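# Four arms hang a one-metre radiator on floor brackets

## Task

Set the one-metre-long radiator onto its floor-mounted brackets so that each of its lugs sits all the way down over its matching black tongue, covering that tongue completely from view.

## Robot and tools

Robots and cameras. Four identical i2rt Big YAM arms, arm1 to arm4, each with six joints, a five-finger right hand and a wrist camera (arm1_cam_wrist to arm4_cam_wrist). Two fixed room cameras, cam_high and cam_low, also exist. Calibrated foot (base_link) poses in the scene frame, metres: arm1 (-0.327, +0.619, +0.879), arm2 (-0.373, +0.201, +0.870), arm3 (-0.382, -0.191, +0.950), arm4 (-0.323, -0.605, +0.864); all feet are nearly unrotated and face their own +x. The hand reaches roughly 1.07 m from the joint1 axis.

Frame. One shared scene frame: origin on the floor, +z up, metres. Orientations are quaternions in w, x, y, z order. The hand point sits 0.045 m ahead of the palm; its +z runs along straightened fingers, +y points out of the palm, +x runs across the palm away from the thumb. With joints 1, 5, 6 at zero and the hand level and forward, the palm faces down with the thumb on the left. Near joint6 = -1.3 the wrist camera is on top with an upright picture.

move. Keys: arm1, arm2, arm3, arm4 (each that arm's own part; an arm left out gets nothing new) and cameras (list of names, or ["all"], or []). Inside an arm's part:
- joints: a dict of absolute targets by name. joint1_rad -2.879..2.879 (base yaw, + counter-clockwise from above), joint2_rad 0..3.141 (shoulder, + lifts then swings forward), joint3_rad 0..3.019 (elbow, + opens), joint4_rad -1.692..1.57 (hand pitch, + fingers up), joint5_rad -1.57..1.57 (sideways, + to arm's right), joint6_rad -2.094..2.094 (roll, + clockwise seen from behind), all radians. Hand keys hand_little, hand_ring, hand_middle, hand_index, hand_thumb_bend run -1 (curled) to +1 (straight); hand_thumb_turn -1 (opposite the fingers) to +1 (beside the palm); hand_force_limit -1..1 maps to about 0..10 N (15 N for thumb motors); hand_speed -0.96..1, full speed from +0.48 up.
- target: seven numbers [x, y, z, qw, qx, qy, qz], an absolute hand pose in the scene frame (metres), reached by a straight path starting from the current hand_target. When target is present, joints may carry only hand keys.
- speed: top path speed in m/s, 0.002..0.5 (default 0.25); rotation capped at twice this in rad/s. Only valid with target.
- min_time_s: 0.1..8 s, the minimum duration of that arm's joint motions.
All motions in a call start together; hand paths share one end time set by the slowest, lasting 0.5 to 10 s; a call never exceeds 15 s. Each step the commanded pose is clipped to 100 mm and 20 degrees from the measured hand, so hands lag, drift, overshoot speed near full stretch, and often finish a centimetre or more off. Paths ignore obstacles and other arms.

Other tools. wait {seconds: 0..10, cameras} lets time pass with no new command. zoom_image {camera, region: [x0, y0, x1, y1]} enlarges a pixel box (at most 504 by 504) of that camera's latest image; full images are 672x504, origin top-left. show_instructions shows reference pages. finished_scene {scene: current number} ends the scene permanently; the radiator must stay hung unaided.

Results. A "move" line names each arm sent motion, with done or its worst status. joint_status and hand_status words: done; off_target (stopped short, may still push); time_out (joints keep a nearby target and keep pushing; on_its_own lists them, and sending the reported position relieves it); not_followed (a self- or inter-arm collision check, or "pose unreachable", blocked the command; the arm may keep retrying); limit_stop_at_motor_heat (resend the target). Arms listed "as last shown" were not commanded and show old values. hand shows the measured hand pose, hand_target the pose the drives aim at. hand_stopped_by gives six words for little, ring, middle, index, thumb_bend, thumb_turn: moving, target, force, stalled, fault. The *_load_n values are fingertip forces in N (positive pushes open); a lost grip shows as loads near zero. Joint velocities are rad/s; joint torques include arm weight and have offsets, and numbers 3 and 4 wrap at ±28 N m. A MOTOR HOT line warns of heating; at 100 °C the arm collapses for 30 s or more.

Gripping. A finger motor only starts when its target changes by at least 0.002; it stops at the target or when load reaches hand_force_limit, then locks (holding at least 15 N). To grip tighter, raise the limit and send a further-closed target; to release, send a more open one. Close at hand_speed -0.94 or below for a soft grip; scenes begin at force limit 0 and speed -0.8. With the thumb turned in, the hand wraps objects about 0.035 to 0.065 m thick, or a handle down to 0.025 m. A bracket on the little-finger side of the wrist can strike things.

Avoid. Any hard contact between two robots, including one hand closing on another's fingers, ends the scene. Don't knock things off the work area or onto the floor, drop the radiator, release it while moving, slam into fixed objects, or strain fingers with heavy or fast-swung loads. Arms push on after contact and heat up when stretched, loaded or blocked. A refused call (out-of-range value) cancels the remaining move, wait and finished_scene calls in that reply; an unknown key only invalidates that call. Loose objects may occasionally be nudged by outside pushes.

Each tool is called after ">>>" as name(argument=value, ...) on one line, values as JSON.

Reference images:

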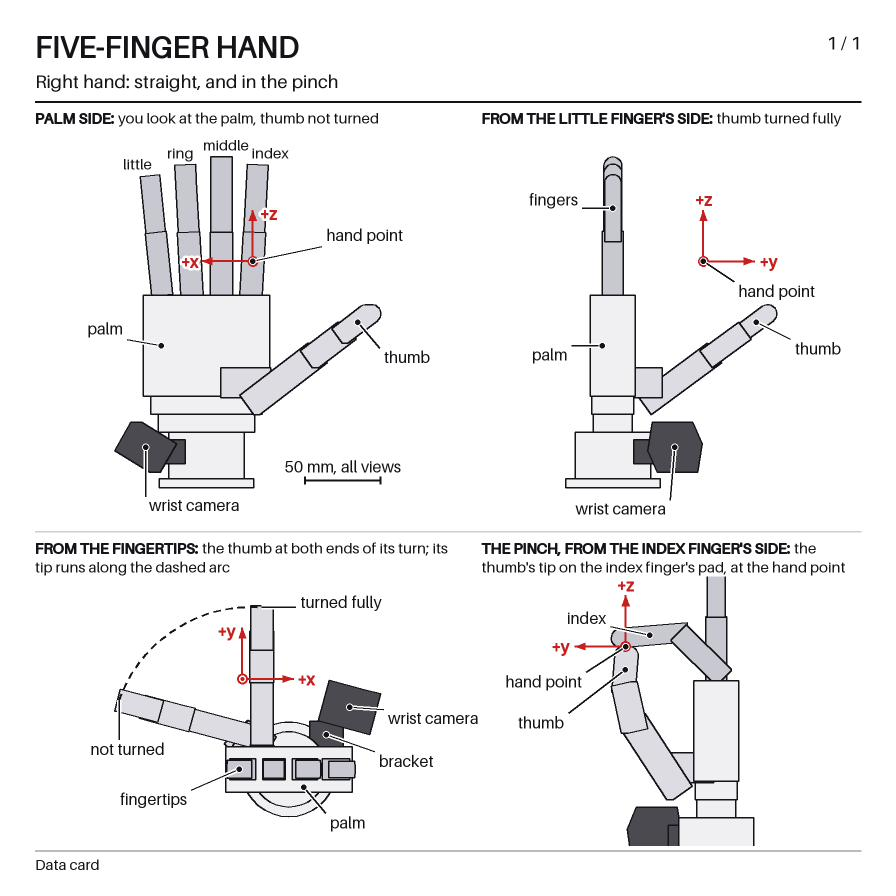

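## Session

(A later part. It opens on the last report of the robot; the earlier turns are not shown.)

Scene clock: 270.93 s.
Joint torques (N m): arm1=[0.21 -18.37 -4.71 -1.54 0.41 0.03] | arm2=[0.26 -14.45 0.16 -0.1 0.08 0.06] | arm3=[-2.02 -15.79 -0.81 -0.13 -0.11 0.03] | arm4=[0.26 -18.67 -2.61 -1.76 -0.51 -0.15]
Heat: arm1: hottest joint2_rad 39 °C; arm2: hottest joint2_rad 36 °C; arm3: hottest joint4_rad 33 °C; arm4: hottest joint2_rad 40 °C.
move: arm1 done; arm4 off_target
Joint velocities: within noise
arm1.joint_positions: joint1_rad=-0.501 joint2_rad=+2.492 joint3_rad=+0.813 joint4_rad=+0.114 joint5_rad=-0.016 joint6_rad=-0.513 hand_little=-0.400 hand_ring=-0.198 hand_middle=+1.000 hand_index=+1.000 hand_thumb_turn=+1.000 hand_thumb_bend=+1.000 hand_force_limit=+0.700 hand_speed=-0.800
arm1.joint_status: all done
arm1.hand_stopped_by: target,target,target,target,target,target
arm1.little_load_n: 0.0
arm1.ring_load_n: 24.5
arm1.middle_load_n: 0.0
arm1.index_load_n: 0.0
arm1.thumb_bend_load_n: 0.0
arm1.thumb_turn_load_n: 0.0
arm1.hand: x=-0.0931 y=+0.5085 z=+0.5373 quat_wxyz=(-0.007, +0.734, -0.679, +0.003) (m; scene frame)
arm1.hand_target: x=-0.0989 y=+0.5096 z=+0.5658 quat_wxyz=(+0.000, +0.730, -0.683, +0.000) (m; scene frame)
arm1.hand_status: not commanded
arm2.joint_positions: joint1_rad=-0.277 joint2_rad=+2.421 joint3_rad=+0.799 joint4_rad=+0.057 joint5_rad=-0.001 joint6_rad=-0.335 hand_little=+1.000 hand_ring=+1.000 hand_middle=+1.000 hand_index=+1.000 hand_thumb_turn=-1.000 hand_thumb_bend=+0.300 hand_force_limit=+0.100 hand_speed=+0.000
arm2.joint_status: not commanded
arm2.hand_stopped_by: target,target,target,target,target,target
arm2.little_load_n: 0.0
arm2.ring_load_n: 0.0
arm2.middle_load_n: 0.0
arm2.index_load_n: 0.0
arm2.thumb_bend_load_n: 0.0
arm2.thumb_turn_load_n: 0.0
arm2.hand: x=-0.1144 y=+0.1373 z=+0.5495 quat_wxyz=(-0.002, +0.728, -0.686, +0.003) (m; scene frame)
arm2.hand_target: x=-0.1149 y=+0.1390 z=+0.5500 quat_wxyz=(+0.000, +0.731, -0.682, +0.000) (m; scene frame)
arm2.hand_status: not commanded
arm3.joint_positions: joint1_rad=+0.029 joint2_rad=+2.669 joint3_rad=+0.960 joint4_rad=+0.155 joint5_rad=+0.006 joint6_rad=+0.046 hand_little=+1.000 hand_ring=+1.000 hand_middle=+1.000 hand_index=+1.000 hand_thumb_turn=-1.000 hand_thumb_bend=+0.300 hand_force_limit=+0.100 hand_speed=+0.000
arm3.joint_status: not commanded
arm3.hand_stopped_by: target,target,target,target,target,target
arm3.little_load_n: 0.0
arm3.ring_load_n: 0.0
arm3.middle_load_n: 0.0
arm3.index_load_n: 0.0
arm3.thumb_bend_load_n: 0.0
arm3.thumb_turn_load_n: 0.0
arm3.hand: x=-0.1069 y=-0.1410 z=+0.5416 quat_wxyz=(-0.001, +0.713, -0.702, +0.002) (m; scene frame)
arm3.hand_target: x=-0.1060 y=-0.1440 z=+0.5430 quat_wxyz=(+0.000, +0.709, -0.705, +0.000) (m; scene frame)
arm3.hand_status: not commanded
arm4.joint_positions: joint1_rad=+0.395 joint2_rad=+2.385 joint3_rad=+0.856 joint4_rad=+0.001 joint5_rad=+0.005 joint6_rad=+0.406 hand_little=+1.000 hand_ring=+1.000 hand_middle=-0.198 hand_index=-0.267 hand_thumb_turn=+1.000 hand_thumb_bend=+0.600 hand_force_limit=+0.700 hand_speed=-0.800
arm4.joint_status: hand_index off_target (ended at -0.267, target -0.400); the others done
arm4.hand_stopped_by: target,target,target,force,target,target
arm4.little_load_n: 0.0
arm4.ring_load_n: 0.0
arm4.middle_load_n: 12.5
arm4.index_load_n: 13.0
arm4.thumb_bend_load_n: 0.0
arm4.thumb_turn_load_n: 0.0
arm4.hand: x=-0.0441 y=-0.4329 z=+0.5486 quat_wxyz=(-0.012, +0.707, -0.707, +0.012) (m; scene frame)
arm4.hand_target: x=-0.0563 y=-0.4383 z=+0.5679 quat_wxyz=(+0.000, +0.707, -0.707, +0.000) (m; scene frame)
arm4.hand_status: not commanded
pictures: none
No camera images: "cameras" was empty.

>>> move(arm4={"target": [-0.056, -0.4385, 0.590, 0, 0.7071, -0.7071, 0], "speed": 0.05}, arm1={"target": [-0.098, 0.508, 0.530, 0, 0.7301, -0.6834, 0], "joints": {"hand_little": -0.2}}, cameras=["arm4_cam_wrist"])

Scene clock: 275.00 s.
Joint torques (N m): arm1=[0.09 -10.93 -0.87 0.29 0.15 -0.01] | arm2=[-0.03 -14.39 0.13 -0.18 0.09 0.03] | arm3=[-2.02 -15.79 -0.81 -0.12 -0.11 0.03] | arm4=[0.62 -22.71 -4.19 -2.84 -0.42 -0.26]
Heat: arm1: hottest joint2_rad 39 °C; arm2: hottest joint2_rad 37 °C; arm3: hottest joint2_rad 33 °C; arm4: hottest joint2_rad 40 °C.
move: arm1 done; arm4 off_target
Joint velocities: within noise
arm1.joint_positions: joint1_rad=-0.501 joint2_rad=+2.505 joint3_rad=+0.823 joint4_rad=+0.115 joint5_rad=-0.008 joint6_rad=-0.513 hand_little=-0.200 hand_ring=-0.200 hand_middle=+1.000 hand_index=+1.000 hand_thumb_turn=+1.000 hand_thumb_bend=+1.000 hand_force_limit=+0.700 hand_speed=-0.800
arm1.joint_status: all done
arm1.hand_stopped_by: target,target,target,target,target,target
arm1.little_load_n: 0.0
arm1.ring_load_n: 0.5
arm1.middle_load_n: 0.0
arm1.index_load_n: 0.0
arm1.thumb_bend_load_n: 0.0
arm1.thumb_turn_load_n: 0.0
arm1.hand: x=-0.0927 y=+0.5066 z=+0.5330 quat_wxyz=(-0.003, +0.734, -0.679, +0.004) (m; scene frame)
arm1.hand_target: x=-0.0979 y=+0.5080 z=+0.5301 quat_wxyz=(+0.000, +0.730, -0.683, +0.000) (m; scene frame)
arm1.hand_status: done (0.006 m and 0.9 deg from the pose sent, 0.009 m and 1.1 deg at the start)
arm2, arm3: as last shown
arm4.joint_positions: joint1_rad=+0.395 joint2_rad=+2.382 joint3_rad=+0.852 joint4_rad=+0.000 joint5_rad=+0.004 joint6_rad=+0.413 hand_little=+1.000 hand_ring=+1.000 hand_middle=-0.198 hand_index=-0.267 hand_thumb_turn=+1.000 hand_thumb_bend=+0.600 hand_force_limit=+0.700 hand_speed=-0.800
arm4.joint_status: not commanded
arm4.hand_stopped_by: target,target,target,force,target,target
arm4.little_load_n: 0.0
arm4.ring_load_n: 0.0
arm4.middle_load_n: 17.5
arm4.index_load_n: 16.0
arm4.thumb_bend_load_n: 0.0
arm4.thumb_turn_load_n: 0.0
arm4.hand: x=-0.0453 y=-0.4329 z=+0.5497 quat_wxyz=(-0.011, +0.704, -0.710, +0.011) (m; scene frame)
arm4.hand_target: x=-0.0566 y=-0.4381 z=+0.5839 quat_wxyz=(-0.001, +0.707, -0.707, +0.000) (m; scene frame)
arm4.hand_status: off_target (0.042 m and 1.8 deg from the pose sent, 0.043 m and 1.9 deg at the start)
pictures: arm4_cam_wrist

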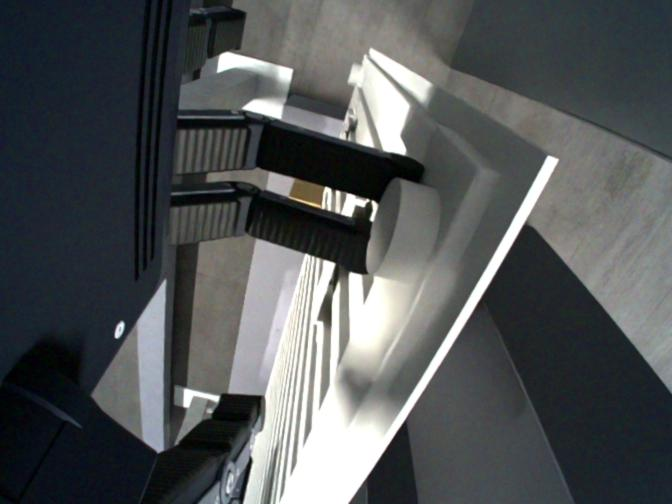

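>>> move(arm4={"target": [-0.056, -0.4385, 0.612, 0, 0.7071, -0.7071, 0], "speed": 0.05}, cameras=["arm4_cam_wrist", "cam_low"])

Scene clock: 276.70 s.
Joint torques (N m): arm1=[0.15 -11.22 -0.95 0.28 0.3 -0.13] | arm2=[0.32 -14.27 0.25 -0.1 0.07 0.05] | arm3=[-2.02 -15.74 -0.81 -0.13 -0.11 0.02] | arm4=[0.21 -24.82 -4.62 -3.71 -0.42 -0.45]
Heat: arm1: hottest joint2_rad 39 °C; arm2: hottest joint2_rad 37 °C; arm3: hottest joint2_rad 33 °C; arm4: hottest joint2_rad 40 °C.
move: arm4 off_target
Joint velocities: within noise
arm1, arm2, arm3: as last shown
arm1.joint_positions: joint1_rad=-0.501 joint2_rad=+2.511 joint3_rad=+0.823 joint4_rad=+0.115 joint5_rad=-0.013 joint6_rad=-0.504 hand_little=-0.200 hand_ring=-0.200 hand_middle=+1.000 hand_index=+1.000 hand_thumb_turn=+1.000 hand_thumb_bend=+1.000 hand_force_limit=+0.700 hand_speed=-0.800
arm1.ring_load_n: 0.0
arm1.hand: x=-0.0945 y=+0.5092 z=+0.5316 quat_wxyz=(-0.005, +0.731, -0.682, +0.001) (m; scene frame)
arm1.hand_target: x=-0.0980 y=+0.5080 z=+0.5301 quat_wxyz=(+0.000, +0.730, -0.683, +0.000) (m; scene frame)
arm4.joint_positions: joint1_rad=+0.402 joint2_rad=+2.355 joint3_rad=+0.839 joint4_rad=-0.016 joint5_rad=+0.002 joint6_rad=+0.436 hand_little=+1.000 hand_ring=+1.000 hand_middle=-0.183 hand_index=-0.266 hand_thumb_turn=+1.000 hand_thumb_bend=+0.600 hand_force_limit=+0.700 hand_speed=-0.800
arm4.joint_status: not commanded
arm4.hand_stopped_by: target,target,target,force,target,target
arm4.little_load_n: 0.0
arm4.ring_load_n: 0.0
arm4.middle_load_n: 20.5
arm4.index_load_n: 24.0
arm4.thumb_bend_load_n: 0.0
arm4.thumb_turn_load_n: 0.0
arm4.hand: x=-0.0470 y=-0.4295 z=+0.5588 quat_wxyz=(-0.011, +0.699, -0.715, +0.009) (m; scene frame)
arm4.hand_target: x=-0.0574 y=-0.4377 z=+0.6019 quat_wxyz=(-0.001, +0.707, -0.707, +0.000) (m; scene frame)
arm4.hand_status: off_target (0.055 m and 2.1 deg from the pose sent, 0.063 m and 1.8 deg at the start)
pictures: arm4_cam_wrist, cam_low

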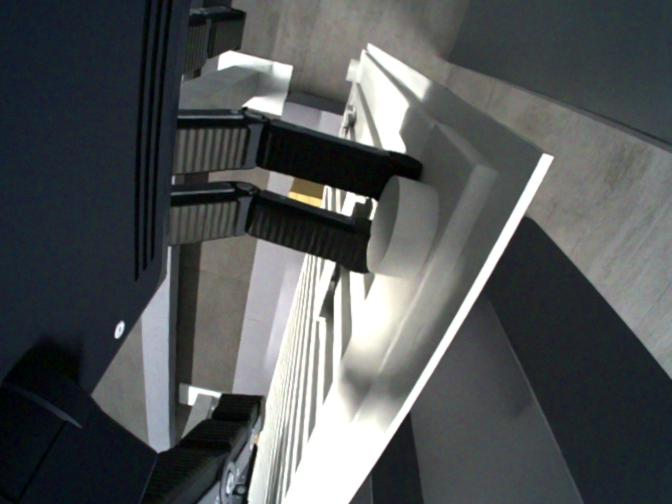

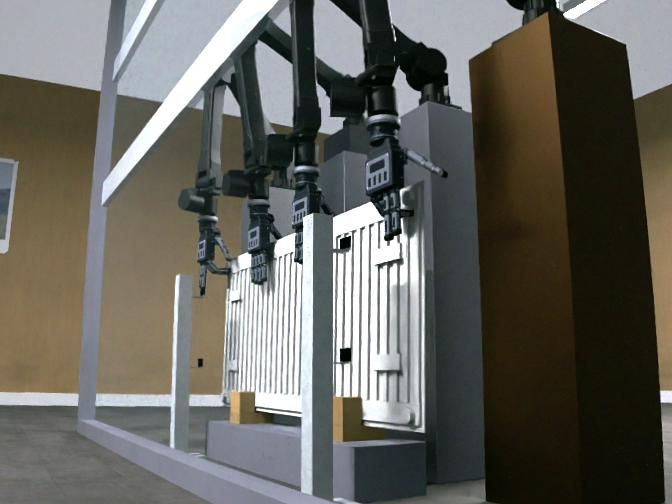

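>>> move(arm1={"joints": {"hand_index": -1, "hand_middle": -1, "hand_speed": 0}}, arm4={"target": [-0.056, -0.4385, 0.580, 0, 0.7071, -0.7071, 0], "speed": 0.05}, cameras=["arm1_cam_wrist", "cam_low"])

>>> zoom_image(camera="cam_low", region=[350, 140, 430, 260])

Scene clock: 303.43 s.
Joint torques (N m): arm1=[0.32 -11.75 -1.5 0.06 0.39 -0.17] | arm2=[0.26 -14.27 0.01 -0.03 0.08 0.06] | arm3=[-2.02 -15.79 -0.81 -0.12 -0.11 0.03] | arm4=[0.38 -20.6 -2.37 -2.07 -0.48 -0.5]
Heat: arm1: hottest joint2_rad 38 °C; arm2: hottest joint2_rad 37 °C; arm3: hottest joint2_rad 33 °C; arm4: hottest joint2_rad 46 °C.
move: arm1 off_target; arm4 off_target
Joint velocities: within noise
arm1.joint_positions: joint1_rad=-0.501 joint2_rad=+2.514 joint3_rad=+0.831 joint4_rad=+0.122 joint5_rad=-0.015 joint6_rad=-0.499 hand_little=-0.200 hand_ring=-0.200 hand_middle=-0.448 hand_index=-1.000 hand_thumb_turn=+1.000 hand_thumb_bend=+1.000 hand_force_limit=+0.700 hand_speed=+0.000
arm1.joint_status: hand_middle off_target (ended at -0.448, target -1.000); the others done
arm1.hand_stopped_by: target,target,force,target,target,target
arm1.little_load_n: 0.0
arm1.ring_load_n: 0.0
arm1.middle_load_n: -0.5
arm1.index_load_n: 0.0
arm1.thumb_bend_load_n: 0.0
arm1.thumb_turn_load_n: 0.0
arm1.hand: x=-0.0896 y=+0.5078 z=+0.5294 quat_wxyz=(-0.007, +0.729, -0.684, +0.005) (m; scene frame)
arm1.hand_target: x=-0.0979 y=+0.5080 z=+0.5300 quat_wxyz=(+0.000, +0.730, -0.683, +0.000) (m; scene frame)
arm1.hand_status: not commanded
arm2, arm3: as last shown
arm4.joint_positions: joint1_rad=+0.402 joint2_rad=+2.370 joint3_rad=+0.839 joint4_rad=-0.005 joint5_rad=+0.006 joint6_rad=+0.437 hand_little=+1.000 hand_ring=+1.000 hand_middle=-0.183 hand_index=-0.266 hand_thumb_turn=+1.000 hand_thumb_bend=+0.600 hand_force_limit=+0.700 hand_speed=-0.800
arm4.joint_status: not commanded
arm4.hand_stopped_by: target,target,target,force,target,target
arm4.little_load_n: 0.0
arm4.ring_load_n: 0.0
arm4.middle_load_n: 17.5
arm4.index_load_n: 19.5
arm4.thumb_bend_load_n: 0.0
arm4.thumb_turn_load_n: 0.0
arm4.hand: x=-0.0499 y=-0.4316 z=+0.5537 quat_wxyz=(-0.008, +0.698, -0.716, +0.010) (m; scene frame)
arm4.hand_target: x=-0.0564 y=-0.4382 z=+0.5772 quat_wxyz=(-0.001, +0.707, -0.707, +0.000) (m; scene frame)
arm4.hand_status: off_target (0.028 m and 2.0 deg from the pose sent, 0.025 m and 2.1 deg at the start)
pictures: arm1_cam_wrist, cam_low

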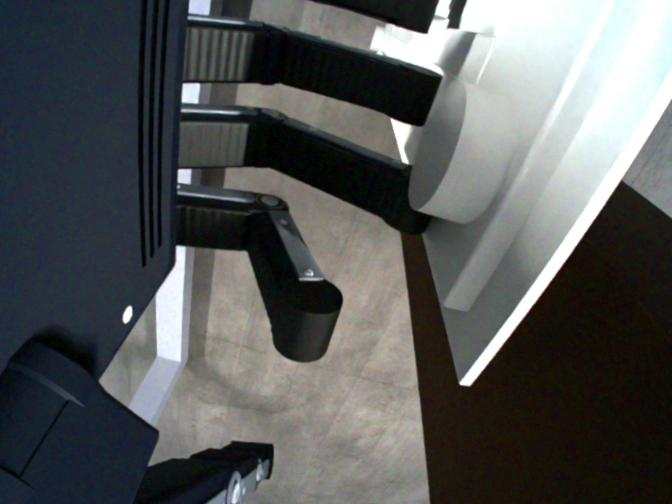

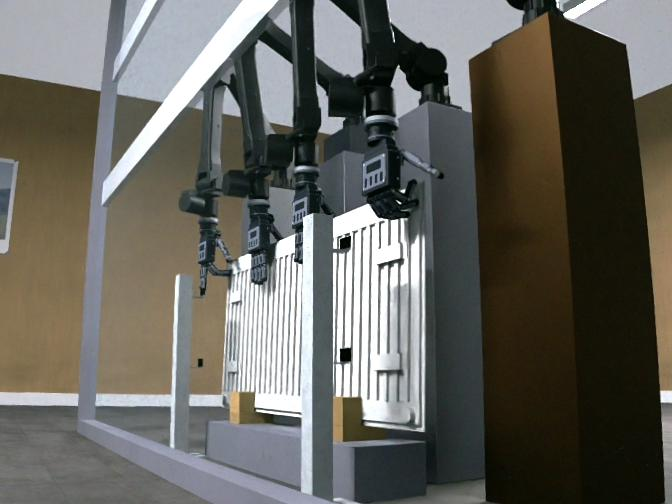

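Scaled by 4.200 from the camera's 672x504 image, which has a finer 960x720 frame.

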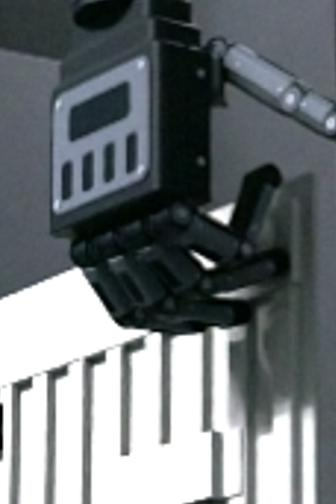

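>>> move(arm1={"target": [-0.045, 0.461, 0.527, 0, 0.7301, -0.6834, 0], "joints": {"hand_index": -0.2, "hand_middle": -0.2, "hand_ring": 1, "hand_little": 1, "hand_speed": 0.4}}, arm4={"target": [-0.056, -0.4385, 0.555, 0, 0.7071, -0.7071, 0], "speed": 0.05}, cameras=["arm1_cam_wrist", "cam_low"])

Scene clock: 305.57 s.
Joint torques (N m): arm1=[-0.44 -13.33 1.78 0.18 -0.03 -0.28] | arm2=[-0.03 -14.33 0.2 -0.08 0.08 0.04] | arm3=[-2.02 -15.74 -0.81 -0.12 -0.11 0.03] | arm4=[0.38 -15.79 -0.51 -0.9 -0.49 -0.34]
Heat: arm1: hottest joint2_rad 38 °C; arm2: hottest joint2_rad 37 °C; arm3: hottest joint2_rad 33 °C; arm4: hottest joint2_rad 45 °C.
move: arm1 off_target; arm4 off_target
Joint velocities: within noise
arm1.joint_positions: joint1_rad=-0.548 joint2_rad=+2.520 joint3_rad=+0.981 joint4_rad=-0.061 joint5_rad=-0.002 joint6_rad=-0.540 hand_little=+1.000 hand_ring=+1.000 hand_middle=-0.200 hand_index=-0.200 hand_thumb_turn=+1.000 hand_thumb_bend=+1.000 hand_force_limit=+0.700 hand_speed=+0.400
arm1.joint_status: all done
arm1.hand_stopped_by: target,target,target,target,target,target
arm1.little_load_n: -1.0
arm1.ring_load_n: -0.5
arm1.middle_load_n: 0.0
arm1.index_load_n: 0.0
arm1.thumb_bend_load_n: 0.0
arm1.thumb_turn_load_n: 0.0
arm1.hand: x=-0.0567 y=+0.4709 z=+0.5284 quat_wxyz=(+0.004, +0.727, -0.686, -0.011) (m; scene frame)
arm1.hand_target: x=-0.0450 y=+0.4610 z=+0.5274 quat_wxyz=(+0.000, +0.730, -0.683, +0.000) (m; scene frame)
arm1.hand_status: off_target (0.015 m and 1.4 deg from the pose sent, 0.065 m and 1.0 deg at the start)
arm2, arm3: as last shown
arm4.joint_positions: joint1_rad=+0.401 joint2_rad=+2.386 joint3_rad=+0.848 joint4_rad=+0.001 joint5_rad=+0.005 joint6_rad=+0.423 hand_little=+1.000 hand_ring=+1.000 hand_middle=-0.185 hand_index=-0.267 hand_thumb_turn=+1.000 hand_thumb_bend=+0.600 hand_force_limit=+0.700 hand_speed=-0.800
arm4.joint_status: not commanded
arm4.hand_stopped_by: target,target,target,force,target,target
arm4.little_load_n: 0.0
arm4.ring_load_n: 0.0
arm4.middle_load_n: 7.5
arm4.index_load_n: 9.0
arm4.thumb_bend_load_n: 0.0
arm4.thumb_turn_load_n: 0.0
arm4.hand: x=-0.0496 y=-0.4327 z=+0.5483 quat_wxyz=(-0.008, +0.703, -0.711, +0.010) (m; scene frame)
arm4.hand_target: x=-0.0560 y=-0.4383 z=+0.5547 quat_wxyz=(+0.000, +0.707, -0.707, +0.000) (m; scene frame)
arm4.hand_status: off_target (0.011 m and 1.6 deg from the pose sent, 0.009 m and 2.0 deg at the start)
pictures: arm1_cam_wrist, cam_low

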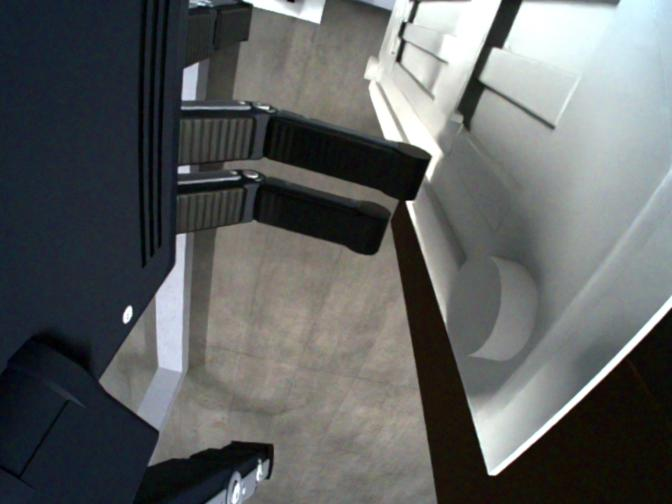

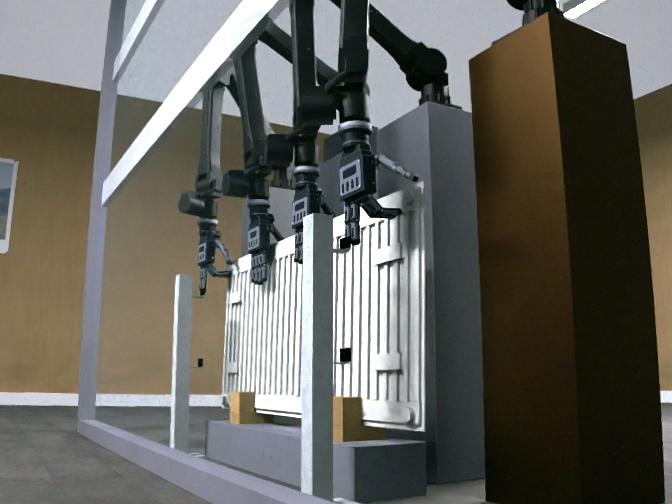

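>>> move(arm1={"target": [-0.082, 0.462, 0.527, 0, 0.7301, -0.6834, 0], "speed": 0.1, "joints": {"hand_ring": -1, "hand_little": -1}}, cameras=["arm1_cam_wrist"])

Scene clock: 307.77 s.
Joint torques (N m): arm1=[-0.73 -12.75 -0.64 0.51 0 -0.22] | arm2=[-0.03 -14.56 0.16 -0.1 0.09 0.04] | arm3=[-2.02 -15.79 -0.81 -0.13 -0.11 0.03] | arm4=[0.56 -15.85 -0.69 -0.75 -0.5 -0.35]
Heat: arm1: hottest joint2_rad 38 °C; arm2: hottest joint2_rad 37 °C; arm3: hottest joint2_rad 33 °C; arm4: hottest joint2_rad 45 °C.
move: arm1 done
Joint velocities: within noise
arm1.joint_positions: joint1_rad=-0.590 joint2_rad=+2.520 joint3_rad=+0.921 joint4_rad=+0.015 joint5_rad=-0.003 joint6_rad=-0.592 hand_little=-1.000 hand_ring=-1.000 hand_middle=-0.200 hand_index=-0.200 hand_thumb_turn=+1.000 hand_thumb_bend=+1.000 hand_force_limit=+0.700 hand_speed=+0.400
arm1.joint_status: all done
arm1.hand_stopped_by: target,target,target,target,target,target
arm1.little_load_n: 0.0
arm1.ring_load_n: 0.0
arm1.middle_load_n: 0.5
arm1.index_load_n: 0.0
arm1.thumb_bend_load_n: 0.0
arm1.thumb_turn_load_n: 0.0
arm1.hand: x=-0.0806 y=+0.4659 z=+0.5271 quat_wxyz=(+0.001, +0.731, -0.683, -0.004) (m; scene frame)
arm1.hand_target: x=-0.0820 y=+0.4620 z=+0.5271 quat_wxyz=(+0.000, +0.730, -0.683, +0.000) (m; scene frame)
arm1.hand_status: done (0.004 m and 0.5 deg from the pose sent, 0.027 m and 1.4 deg at the start)
arm2, arm3, arm4: as last shown
arm4.index_load_n: 8.5
pictures: arm1_cam_wrist

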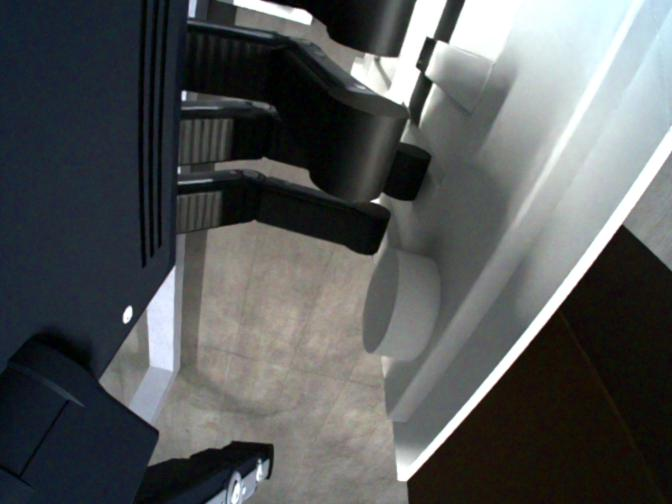

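>>> move(arm1={"target": [-0.099, 0.467, 0.529, 0, 0.7301, -0.6834, 0], "speed": 0.1}, cameras=["arm1_cam_wrist"])

>>> move(arm1={"target": [-0.099, 0.467, 0.565, 0, 0.7301, -0.6834, 0], "speed": 0.1}, cameras=["arm1_cam_wrist"])

Scene clock: 309.17 s.
Joint torques (N m): arm1=[-1.32 -12.75 -1.78 0.24 0.09 -0.25] | arm2=[0.21 -14.1 0.1 -0.17 0.07 0.03] | arm3=[-2.02 -15.79 -0.81 -0.13 -0.11 0.03] | arm4=[0.03 -16.03 -0.64 -0.81 -0.51 -0.38]
Heat: arm1: hottest joint2_rad 38 °C; arm2: hottest joint2_rad 37 °C; arm3: hottest joint2_rad 33 °C; arm4: hottest joint2_rad 45 °C.
move: arm1 off_target
Joint velocities: within noise
arm1.joint_positions: joint1_rad=-0.595 joint2_rad=+2.520 joint3_rad=+0.889 joint4_rad=+0.065 joint5_rad=-0.006 joint6_rad=-0.601 hand_little=-1.000 hand_ring=-1.000 hand_middle=-0.200 hand_index=-0.200 hand_thumb_turn=+1.000 hand_thumb_bend=+1.000 hand_force_limit=+0.700 hand_speed=+0.400
arm1.joint_status: not commanded
arm1.hand_stopped_by: target,target,target,target,target,target
arm1.little_load_n: 0.0
arm1.ring_load_n: 0.0
arm1.middle_load_n: -2.0
arm1.index_load_n: 0.0
arm1.thumb_bend_load_n: 0.0
arm1.thumb_turn_load_n: 0.0
arm1.hand: x=-0.0879 y=+0.4686 z=+0.5264 quat_wxyz=(-0.002, +0.732, -0.681, +0.005) (m; scene frame)
arm1.hand_target: x=-0.0988 y=+0.4673 z=+0.5289 quat_wxyz=(+0.000, +0.730, -0.683, +0.000) (m; scene frame)
arm1.hand_status: off_target (0.011 m and 0.7 deg from the pose sent, 0.019 m and 0.4 deg at the start)
arm2, arm3, arm4: as last shown
arm4.joint_positions: joint1_rad=+0.401 joint2_rad=+2.387 joint3_rad=+0.848 joint4_rad=+0.001 joint5_rad=+0.005 joint6_rad=+0.422 hand_little=+1.000 hand_ring=+1.000 hand_middle=-0.185 hand_index=-0.267 hand_thumb_turn=+1.000 hand_thumb_bend=+0.600 hand_force_limit=+0.700 hand_speed=-0.800
arm4.middle_load_n: 7.0
arm4.hand: x=-0.0499 y=-0.4327 z=+0.5483 quat_wxyz=(-0.008, +0.703, -0.711, +0.010) (m; scene frame)
arm4.hand_target: x=-0.0561 y=-0.4383 z=+0.5547 quat_wxyz=(+0.000, +0.707, -0.707, +0.000) (m; scene frame)
pictures: arm1_cam_wrist

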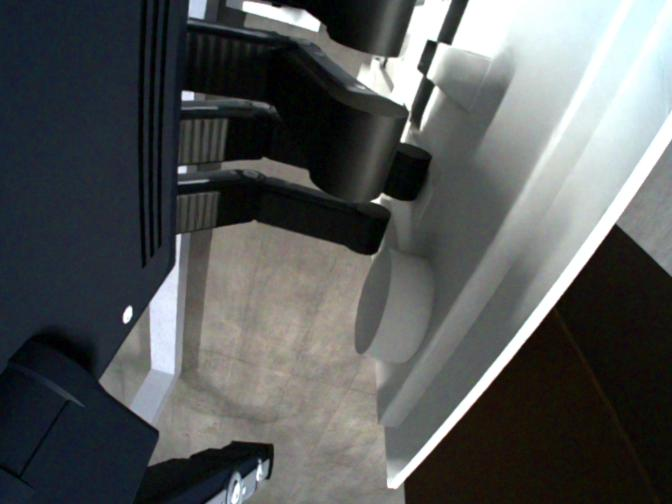

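Scene clock: 310.13 s.
Joint torques (N m): arm1=[-1.44 -16.09 -2.8 -1.14 0.22 -0.21] | arm2=[0.38 -14.45 0.14 -0.1 0.07 0.04] | arm3=[-2.02 -15.79 -0.81 -0.12 -0.11 0.03] | arm4=[0.03 -15.74 -0.72 -0.88 -0.47 -0.34]
Heat: arm1: hottest joint2_rad 38 °C; arm2: hottest joint2_rad 37 °C; arm3: hottest joint2_rad 33 °C; arm4: hottest joint2_rad 45 °C.
move: arm1 off_target
Joint velocities: within noise
arm1.joint_positions: joint1_rad=-0.596 joint2_rad=+2.460 joint3_rad=+0.848 joint4_rad=+0.054 joint5_rad=-0.010 joint6_rad=-0.605 hand_little=-1.000 hand_ring=-1.000 hand_middle=-0.200 hand_index=-0.198 hand_thumb_turn=+1.000 hand_thumb_bend=+1.000 hand_force_limit=+0.700 hand_speed=+0.400
arm1.joint_status: not commanded
arm1.hand_stopped_by: target,target,target,target,target,target
arm1.little_load_n: 0.0
arm1.ring_load_n: 0.0
arm1.middle_load_n: 1.0
arm1.index_load_n: 18.0
arm1.thumb_bend_load_n: 0.0
arm1.thumb_turn_load_n: 0.0
arm1.hand: x=-0.0888 y=+0.4695 z=+0.5459 quat_wxyz=(-0.005, +0.733, -0.680, +0.008) (m; scene frame)
arm1.hand_target: x=-0.0992 y=+0.4677 z=+0.5633 quat_wxyz=(+0.000, +0.730, -0.683, +0.000) (m; scene frame)
arm1.hand_status: off_target (0.022 m and 1.2 deg from the pose sent, 0.040 m and 0.7 deg at the start)
arm2, arm3, arm4: as last shown
arm3.thumb_bend_load_n: -0.5
arm4.joint_positions: joint1_rad=+0.400 joint2_rad=+2.387 joint3_rad=+0.848 joint4_rad=+0.001 joint5_rad=+0.004 joint6_rad=+0.422 hand_little=+1.000 hand_ring=+1.000 hand_middle=-0.185 hand_index=-0.267 hand_thumb_turn=+1.000 hand_thumb_bend=+0.600 hand_force_limit=+0.700 hand_speed=-0.800
arm4.little_load_n: -0.5
arm4.hand_target: x=-0.0560 y=-0.4382 z=+0.5547 quat_wxyz=(+0.000, +0.707, -0.707, +0.000) (m; scene frame)
pictures: arm1_cam_wrist

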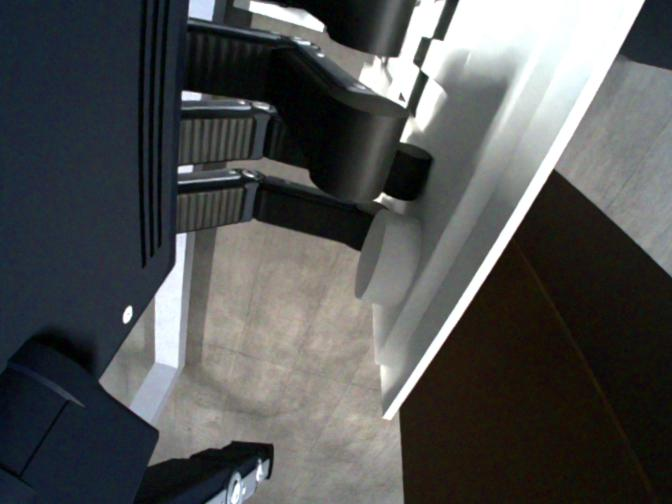

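>>> move(arm1={"joints": {"hand_middle": -0.4, "hand_speed": -0.8}}, cameras=["arm1_cam_wrist"])

Scene clock: 311.17 s.
Joint torques (N m): arm1=[-1.14 -16.21 -2.71 -1.2 0.36 -0.14] | arm2=[0.21 -14.33 0.08 -0.13 0.08 0.03] | arm3=[-2.02 -15.74 -0.83 -0.13 -0.11 0.03] | arm4=[0.62 -16.67 -0.55 -0.81 -0.44 -0.35]
Heat: arm1: hottest joint2_rad 38 °C; arm2: hottest joint2_rad 37 °C; arm3: hottest joint2_rad 33 °C; arm4: hottest joint2_rad 45 °C.
move: arm1 off_target
Joint velocities: within noise
arm1.joint_positions: joint1_rad=-0.596 joint2_rad=+2.460 joint3_rad=+0.848 joint4_rad=+0.054 joint5_rad=-0.014 joint6_rad=-0.613 hand_little=-1.000 hand_ring=-1.000 hand_middle=-0.270 hand_index=-0.198 hand_thumb_turn=+1.000 hand_thumb_bend=+1.000 hand_force_limit=+0.700 hand_speed=-0.800
arm1.joint_status: hand_middle off_target (ended at -0.270, target -0.400); the others done
arm1.hand_stopped_by: target,target,force,target,target,target
arm1.little_load_n: 0.0
arm1.ring_load_n: 0.0
arm1.middle_load_n: 8.0
arm1.index_load_n: 16.0
arm1.thumb_bend_load_n: 0.0
arm1.thumb_turn_load_n: 0.0
arm1.hand: x=-0.0886 y=+0.4697 z=+0.5458 quat_wxyz=(-0.007, +0.736, -0.677, +0.008) (m; scene frame)
arm1.hand_target: x=-0.0992 y=+0.4677 z=+0.5633 quat_wxyz=(+0.000, +0.730, -0.683, +0.000) (m; scene frame)
arm1.hand_status: not commanded
arm2.joint_positions: joint1_rad=-0.277 joint2_rad=+2.421 joint3_rad=+0.799 joint4_rad=+0.057 joint5_rad=-0.001 joint6_rad=-0.335 hand_little=+1.000 hand_ring=+1.000 hand_middle=+1.000 hand_index=+1.000 hand_thumb_turn=-1.000 hand_thumb_bend=+0.300 hand_force_limit=+0.100 hand_speed=+0.000
arm2.joint_status: not commanded
arm2.hand_stopped_by: target,target,target,target,target,target
arm2.little_load_n: 0.0
arm2.ring_load_n: 0.0
arm2.middle_load_n: 0.0
arm2.index_load_n: 0.0
arm2.thumb_bend_load_n: 0.0
arm2.thumb_turn_load_n: 0.0
arm2.hand: x=-0.1144 y=+0.1373 z=+0.5495 quat_wxyz=(-0.002, +0.728, -0.686, +0.003) (m; scene frame)
arm2.hand_target: x=-0.1149 y=+0.1390 z=+0.5500 quat_wxyz=(+0.000, +0.731, -0.682, +0.000) (m; scene frame)
arm2.hand_status: not commanded
arm3.joint_positions: joint1_rad=+0.029 joint2_rad=+2.669 joint3_rad=+0.960 joint4_rad=+0.155 joint5_rad=+0.006 joint6_rad=+0.046 hand_little=+1.000 hand_ring=+1.000 hand_middle=+1.000 hand_index=+1.000 hand_thumb_turn=-1.000 hand_thumb_bend=+0.300 hand_force_limit=+0.100 hand_speed=+0.000
arm3.joint_status: not commanded
arm3.hand_stopped_by: target,target,target,target,target,target
arm3.little_load_n: 0.0
arm3.ring_load_n: 0.0
arm3.middle_load_n: 0.0
arm3.index_load_n: 0.0
arm3.thumb_bend_load_n: -0.5
arm3.thumb_turn_load_n: 0.0
arm3.hand: x=-0.1069 y=-0.1410 z=+0.5416 quat_wxyz=(-0.001, +0.713, -0.702, +0.002) (m; scene frame)
arm3.hand_target: x=-0.1060 y=-0.1440 z=+0.5430 quat_wxyz=(+0.000, +0.709, -0.705, +0.000) (m; scene frame)
arm3.hand_status: not commanded
arm4: as last shown
arm4.little_load_n: 0.0
arm4.thumb_bend_load_n: -0.5
pictures: arm1_cam_wrist

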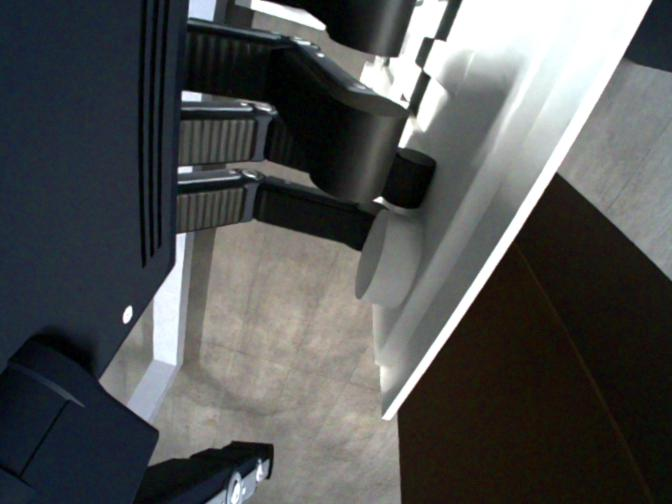

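>>> move(arm2={"target": [-0.119, 0.139, 0.543, 0, 0.7314, -0.6819, 0], "joints": {"hand_force_limit": 1, "hand_speed": 0.3, "hand_thumb_bend": -0.75}}, arm3={"target": [-0.111, -0.144, 0.541, 0, 0.709, -0.7052, 0], "joints": {"hand_force_limit": 1, "hand_speed": 0.3, "hand_thumb_bend": -0.75}}, cameras=[])

>>> move(arm2={"joints": {"hand_force_limit": 0.3, "hand_speed": -0.6, "hand_little": 0.4, "hand_ring": 0.4, "hand_middle": 0.4, "hand_index": 0.4}}, arm3={"joints": {"hand_force_limit": 0.3, "hand_speed": -0.6, "hand_little": 0.4, "hand_ring": 0.4, "hand_middle": 0.4, "hand_index": 0.4}}, cameras=[])

Scene clock: 313.63 s.
Joint torques (N m): arm1=[-1.32 -15.97 -2.74 -1.18 0.43 -0.11] | arm2=[0.38 -13.39 1.01 0.75 -0.56 0] | arm3=[-1.96 -15.62 -0.62 0.64 -0.08 0] | arm4=[0.26 -15.33 -0.68 -0.84 -0.41 -0.33]
Heat: arm1: hottest joint2_rad 39 °C; arm2: hottest joint2_rad 37 °C; arm3: hottest joint2_rad 33 °C; arm4: hottest joint2_rad 45 °C.
move: arm2 off_target; arm3 off_target
Joint velocities: within noise
arm1, arm4: as last shown
arm1.joint_positions: joint1_rad=-0.596 joint2_rad=+2.460 joint3_rad=+0.848 joint4_rad=+0.054 joint5_rad=-0.016 joint6_rad=-0.615 hand_little=-1.000 hand_ring=-1.000 hand_middle=-0.270 hand_index=-0.198 hand_thumb_turn=+1.000 hand_thumb_bend=+1.000 hand_force_limit=+0.700 hand_speed=-0.800
arm1.middle_load_n: 7.5
arm1.hand: x=-0.0886 y=+0.4697 z=+0.5458 quat_wxyz=(-0.008, +0.737, -0.676, +0.008) (m; scene frame)
arm1.hand_target: x=-0.0992 y=+0.4676 z=+0.5633 quat_wxyz=(+0.000, +0.730, -0.683, +0.000) (m; scene frame)
arm2.joint_positions: joint1_rad=-0.281 joint2_rad=+2.433 joint3_rad=+0.786 joint4_rad=+0.055 joint5_rad=+0.016 joint6_rad=-0.335 hand_little=+1.000 hand_ring=+1.000 hand_middle=+1.000 hand_index=+1.000 hand_thumb_turn=-1.000 hand_thumb_bend=-0.523 hand_force_limit=+1.000 hand_speed=+0.300
arm2.joint_status: hand_thumb_bend off_target (ended at -0.523, target -0.750); the others done
arm2.hand_stopped_by: target,target,target,target,force,target
arm2.little_load_n: 0.0
arm2.ring_load_n: 0.0
arm2.middle_load_n: 0.0
arm2.index_load_n: 0.0
arm2.thumb_bend_load_n: 21.5
arm2.thumb_turn_load_n: 2.5
arm2.hand: x=-0.1295 y=+0.1371 z=+0.5479 quat_wxyz=(+0.012, +0.727, -0.687, -0.005) (m; scene frame)
arm2.hand_target: x=-0.1190 y=+0.1389 z=+0.5433 quat_wxyz=(+0.000, +0.731, -0.682, +0.000) (m; scene frame)
arm2.hand_status: off_target (0.012 m and 1.7 deg from the pose sent, 0.008 m and 0.7 deg at the start)
arm3.joint_positions: joint1_rad=+0.029 joint2_rad=+2.678 joint3_rad=+0.947 joint4_rad=+0.151 joint5_rad=+0.005 joint6_rad=+0.049 hand_little=+1.000 hand_ring=+1.000 hand_middle=+1.000 hand_index=+1.000 hand_thumb_turn=-1.000 hand_thumb_bend=-0.534 hand_force_limit=+1.000 hand_speed=+0.300
arm3.joint_status: hand_thumb_bend off_target (ended at -0.534, target -0.750); the others done
arm3.hand_stopped_by: target,target,target,target,force,target
arm3.little_load_n: 0.0
arm3.ring_load_n: 0.0
arm3.middle_load_n: 0.0
arm3.index_load_n: 0.0
arm3.thumb_bend_load_n: 19.5
arm3.thumb_turn_load_n: 2.5
arm3.hand: x=-0.1206 y=-0.1415 z=+0.5414 quat_wxyz=(+0.008, +0.712, -0.703, -0.006) (m; scene frame)
arm3.hand_target: x=-0.1110 y=-0.1441 z=+0.5411 quat_wxyz=(+0.000, +0.709, -0.705, +0.000) (m; scene frame)
arm3.hand_status: done (0.010 m and 1.3 deg from the pose sent, 0.005 m and 0.6 deg at the start)
arm4.joint_positions: joint1_rad=+0.399 joint2_rad=+2.387 joint3_rad=+0.849 joint4_rad=+0.001 joint5_rad=+0.003 joint6_rad=+0.421 hand_little=+1.000 hand_ring=+1.000 hand_middle=-0.185 hand_index=-0.267 hand_thumb_turn=+1.000 hand_thumb_bend=+0.600 hand_force_limit=+0.700 hand_speed=-0.800
arm4.middle_load_n: 6.5
arm4.thumb_bend_load_n: 0.0
arm4.hand: x=-0.0494 y=-0.4328 z=+0.5482 quat_wxyz=(-0.008, +0.703, -0.711, +0.009) (m; scene frame)
arm4.hand_target: x=-0.0559 y=-0.4383 z=+0.5548 quat_wxyz=(+0.000, +0.707, -0.707, +0.000) (m; scene frame)
pictures: none
No camera images: "cameras" was empty.

Scene clock: 314.50 s.
Joint torques (N m): arm1=[-1.03 -16.15 -2.93 -1.18 0.68 -0.1] | arm2=[0.38 -13.45 0.7 0.58 -0.33 0.04] | arm3=[-2.02 -15.56 -0.57 0.44 -0.08 0.14] | arm4=[0.73 -16.32 -0.98 -0.9 -0.46 -0.32]
Heat: arm1: hottest joint2_rad 39 °C; arm2: hottest joint2_rad 37 °C; arm3: hottest joint2_rad 33 °C; arm4: hottest joint2_rad 45 °C.
move: arm2 off_target; arm3 off_target
Joint velocities: within noise
arm1, arm4: as last shown
arm1.joint_positions: joint1_rad=-0.596 joint2_rad=+2.460 joint3_rad=+0.851 joint4_rad=+0.055 joint5_rad=-0.023 joint6_rad=-0.615 hand_little=-1.000 hand_ring=-1.000 hand_middle=-0.270 hand_index=-0.198 hand_thumb_turn=+1.000 hand_thumb_bend=+1.000 hand_force_limit=+0.700 hand_speed=-0.800
arm1.middle_load_n: 4.5
arm1.index_load_n: 15.5
arm1.hand: x=-0.0858 y=+0.4697 z=+0.5456 quat_wxyz=(-0.012, +0.737, -0.676, +0.009) (m; scene frame)
arm1.hand_target: x=-0.0991 y=+0.4675 z=+0.5633 quat_wxyz=(+0.000, +0.730, -0.683, +0.000) (m; scene frame)
arm2.joint_positions: joint1_rad=-0.281 joint2_rad=+2.432 joint3_rad=+0.790 joint4_rad=+0.058 joint5_rad=+0.009 joint6_rad=-0.342 hand_little=+0.761 hand_ring=+0.899 hand_middle=+0.932 hand_index=+0.838 hand_thumb_turn=-1.000 hand_thumb_bend=-0.522 hand_force_limit=+0.300 hand_speed=-0.600
arm2.joint_status: hand_little off_target (ended at +0.761, target +0.400); hand_ring off_target (ended at +0.899, target +0.400); hand_middle off_target (ended at +0.932, target +0.400); hand_index off_target (ended at +0.838, target +0.400); the others done
arm2.hand_stopped_by: force,force,force,force,force,target
arm2.little_load_n: 13.5
arm2.ring_load_n: 1.0
arm2.middle_load_n: -0.5
arm2.index_load_n: 15.0
arm2.thumb_bend_load_n: 26.0
arm2.thumb_turn_load_n: 4.5
arm2.hand: x=-0.1262 y=+0.1370 z=+0.5475 quat_wxyz=(+0.008, +0.729, -0.685, -0.004) (m; scene frame)
arm2.hand_target: x=-0.1191 y=+0.1390 z=+0.5433 quat_wxyz=(+0.000, +0.731, -0.682, +0.000) (m; scene frame)
arm2.hand_status: not commanded
arm3.joint_positions: joint1_rad=+0.029 joint2_rad=+2.678 joint3_rad=+0.947 joint4_rad=+0.156 joint5_rad=+0.005 joint6_rad=+0.037 hand_little=+0.896 hand_ring=+0.934 hand_middle=+0.868 hand_index=+0.937 hand_thumb_turn=-1.000 hand_thumb_bend=-0.532 hand_force_limit=+0.300 hand_speed=-0.600
arm3.joint_status: hand_little off_target (ended at +0.896, target +0.400); hand_ring off_target (ended at +0.934, target +0.400); hand_middle off_target (ended at +0.868, target +0.400); hand_index off_target (ended at +0.937, target +0.400); the others done
arm3.hand_stopped_by: force,force,force,force,force,target
arm3.little_load_n: 4.5
arm3.ring_load_n: 0.5
arm3.middle_load_n: 13.0
arm3.index_load_n: 7.0
arm3.thumb_bend_load_n: 24.5
arm3.thumb_turn_load_n: 5.0
arm3.hand: x=-0.1197 y=-0.1422 z=+0.5411 quat_wxyz=(+0.006, +0.716, -0.698, -0.005) (m; scene frame)
arm3.hand_target: x=-0.1110 y=-0.1440 z=+0.5411 quat_wxyz=(+0.000, +0.709, -0.705, +0.000) (m; scene frame)
arm3.hand_status: not commanded
arm4.joint_positions: joint1_rad=+0.396 joint2_rad=+2.387 joint3_rad=+0.853 joint4_rad=+0.001 joint5_rad=+0.003 joint6_rad=+0.420 hand_little=+1.000 hand_ring=+1.000 hand_middle=-0.186 hand_index=-0.267 hand_thumb_turn=+1.000 hand_thumb_bend=+0.600 hand_force_limit=+0.700 hand_speed=-0.800
arm4.middle_load_n: 5.5
arm4.index_load_n: 7.5
arm4.thumb_bend_load_n: -0.5
arm4.hand: x=-0.0464 y=-0.4326 z=+0.5481 quat_wxyz=(-0.010, +0.702, -0.712, +0.010) (m; scene frame)
arm4.hand_target: x=-0.0560 y=-0.4383 z=+0.5548 quat_wxyz=(+0.000, +0.707, -0.707, +0.000) (m; scene frame)
pictures: none
No camera images: "cameras" was empty.

>>> move(arm1={"target": [-0.099, 0.4675, 0.588, 0, 0.7301, -0.6834, 0], "speed": 0.04}, arm2={"target": [-0.119, 0.139, 0.560, 0, 0.7314, -0.6819, 0], "speed": 0.04}, arm3={"target": [-0.111, -0.144, 0.556, 0, 0.709, -0.7052, 0], "speed": 0.04}, arm4={"target": [-0.056, -0.4385, 0.588, 0, 0.7071, -0.7071, 0], "speed": 0.04}, cameras=["arm1_cam_wrist", "arm4_cam_wrist", "cam_low"])

Scene clock: 316.20 s.
Joint torques (N m): arm1=[-0.91 -19.96 -4.94 -2.3 0.71 -0.07] | arm2=[0.26 -16.97 -0.84 -0.25 -0.32 0.05] | arm3=[-1.96 -19.08 -2.88 -0.05 -0.08 0.13] | arm4=[0.44 -22.48 -4.03 -2.66 -0.48 -0.36]
Heat: arm1: hottest joint2_rad 39 °C; arm2: hottest joint2_rad 37 °C; arm3: hottest joint2_rad 33 °C; arm4: hottest joint2_rad 44 °C.
move: arm1 off_target; arm2 off_target; arm3 off_target; arm4 off_target
Joint velocities: within noise
arm1.joint_positions: joint1_rad=-0.596 joint2_rad=+2.456 joint3_rad=+0.849 joint4_rad=+0.055 joint5_rad=-0.024 joint6_rad=-0.615 hand_little=-1.000 hand_ring=-1.000 hand_middle=-0.269 hand_index=-0.198 hand_thumb_turn=+1.000 hand_thumb_bend=+1.000 hand_force_limit=+0.700 hand_speed=-0.800
arm1.joint_status: not commanded
arm1.hand_stopped_by: target,target,force,target,target,target
arm1.little_load_n: 0.0
arm1.ring_load_n: 0.0
arm1.middle_load_n: 12.5
arm1.index_load_n: 23.5
arm1.thumb_bend_load_n: 0.0
arm1.thumb_turn_load_n: 0.0
arm1.hand: x=-0.0853 y=+0.4697 z=+0.5468 quat_wxyz=(-0.012, +0.737, -0.676, +0.010) (m; scene frame)
arm1.hand_target: x=-0.0997 y=+0.4689 z=+0.5815 quat_wxyz=(+0.000, +0.730, -0.683, +0.000) (m; scene frame)
arm1.hand_status: off_target (0.043 m and 2.1 deg from the pose sent, 0.044 m and 2.0 deg at the start)
arm2.joint_positions: joint1_rad=-0.281 joint2_rad=+2.430 joint3_rad=+0.783 joint4_rad=+0.055 joint5_rad=+0.009 joint6_rad=-0.342 hand_little=+0.761 hand_ring=+0.899 hand_middle=+0.932 hand_index=+0.838 hand_thumb_turn=-1.000 hand_thumb_bend=-0.521 hand_force_limit=+0.300 hand_speed=-0.600
arm2.joint_status: not commanded
arm2.hand_stopped_by: force,force,force,force,force,target
arm2.little_load_n: 11.5
arm2.ring_load_n: 0.0
arm2.middle_load_n: 0.0
arm2.index_load_n: 12.5
arm2.thumb_bend_load_n: 27.0
arm2.thumb_turn_load_n: 4.5
arm2.hand: x=-0.1297 y=+0.1381 z=+0.5490 quat_wxyz=(+0.009, +0.729, -0.685, -0.007) (m; scene frame)
arm2.hand_target: x=-0.1193 y=+0.1390 z=+0.5595 quat_wxyz=(+0.000, +0.731, -0.682, +0.000) (m; scene frame)
arm2.hand_status: off_target (0.015 m and 1.3 deg from the pose sent, 0.015 m and 1.1 deg at the start)
arm3.joint_positions: joint1_rad=+0.029 joint2_rad=+2.676 joint3_rad=+0.945 joint4_rad=+0.156 joint5_rad=+0.005 joint6_rad=+0.038 hand_little=+0.896 hand_ring=+0.934 hand_middle=+0.868 hand_index=+0.937 hand_thumb_turn=-1.000 hand_thumb_bend=-0.532 hand_force_limit=+0.300 hand_speed=-0.600
arm3.joint_status: not commanded
arm3.hand_stopped_by: force,force,force,force,force,target
arm3.little_load_n: 6.0
arm3.ring_load_n: 0.0
arm3.middle_load_n: 11.5
arm3.index_load_n: 5.5
arm3.thumb_bend_load_n: 24.5
arm3.thumb_turn_load_n: 4.5
arm3.hand: x=-0.1203 y=-0.1422 z=+0.5417 quat_wxyz=(+0.007, +0.715, -0.699, -0.005) (m; scene frame)
arm3.hand_target: x=-0.1115 y=-0.1440 z=+0.5552 quat_wxyz=(+0.000, +0.709, -0.705, +0.000) (m; scene frame)
arm3.hand_status: off_target (0.017 m and 1.4 deg from the pose sent, 0.017 m and 1.5 deg at the start)
arm4.joint_positions: joint1_rad=+0.396 joint2_rad=+2.380 joint3_rad=+0.851 joint4_rad=-0.002 joint5_rad=+0.005 joint6_rad=+0.420 hand_little=+1.000 hand_ring=+1.000 hand_middle=-0.185 hand_index=-0.267 hand_thumb_turn=+1.000 hand_thumb_bend=+0.600 hand_force_limit=+0.700 hand_speed=-0.800
arm4.joint_status: not commanded
arm4.hand_stopped_by: target,target,target,force,target,target
arm4.little_load_n: 0.0
arm4.ring_load_n: 0.0
arm4.middle_load_n: 15.5
arm4.index_load_n: 16.5
arm4.thumb_bend_load_n: 0.0
arm4.thumb_turn_load_n: 0.0
arm4.hand: x=-0.0460 y=-0.4327 z=+0.5503 quat_wxyz=(-0.010, +0.702, -0.712, +0.011) (m; scene frame)
arm4.hand_target: x=-0.0566 y=-0.4382 z=+0.5826 quat_wxyz=(-0.001, +0.707, -0.707, +0.000) (m; scene frame)
arm4.hand_status: off_target (0.039 m and 1.9 deg from the pose sent, 0.041 m and 1.8 deg at the start)
pictures: arm1_cam_wrist, arm4_cam_wrist, cam_low

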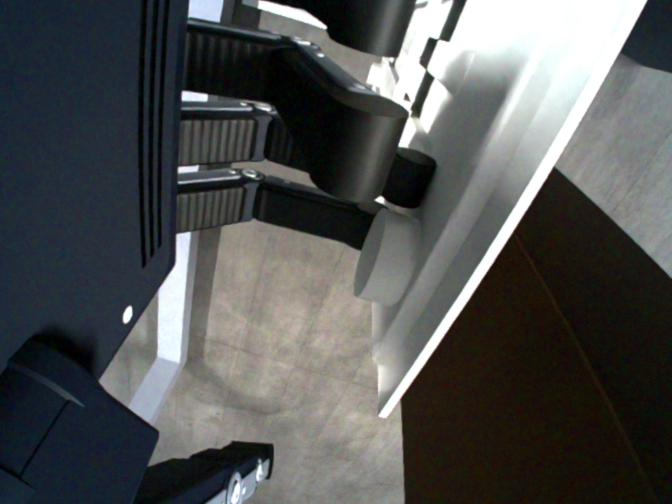

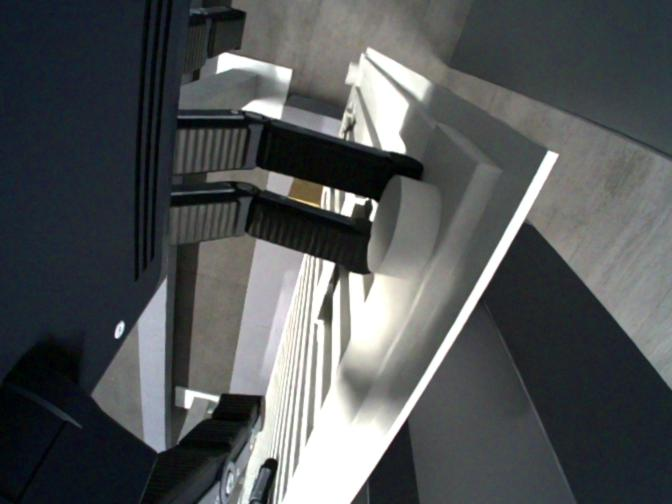

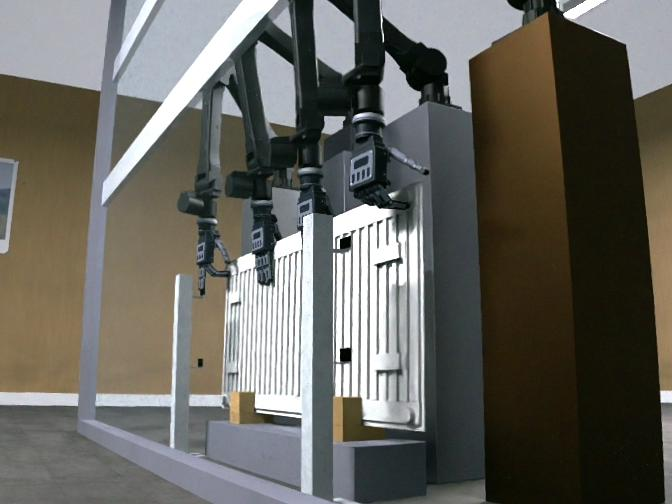

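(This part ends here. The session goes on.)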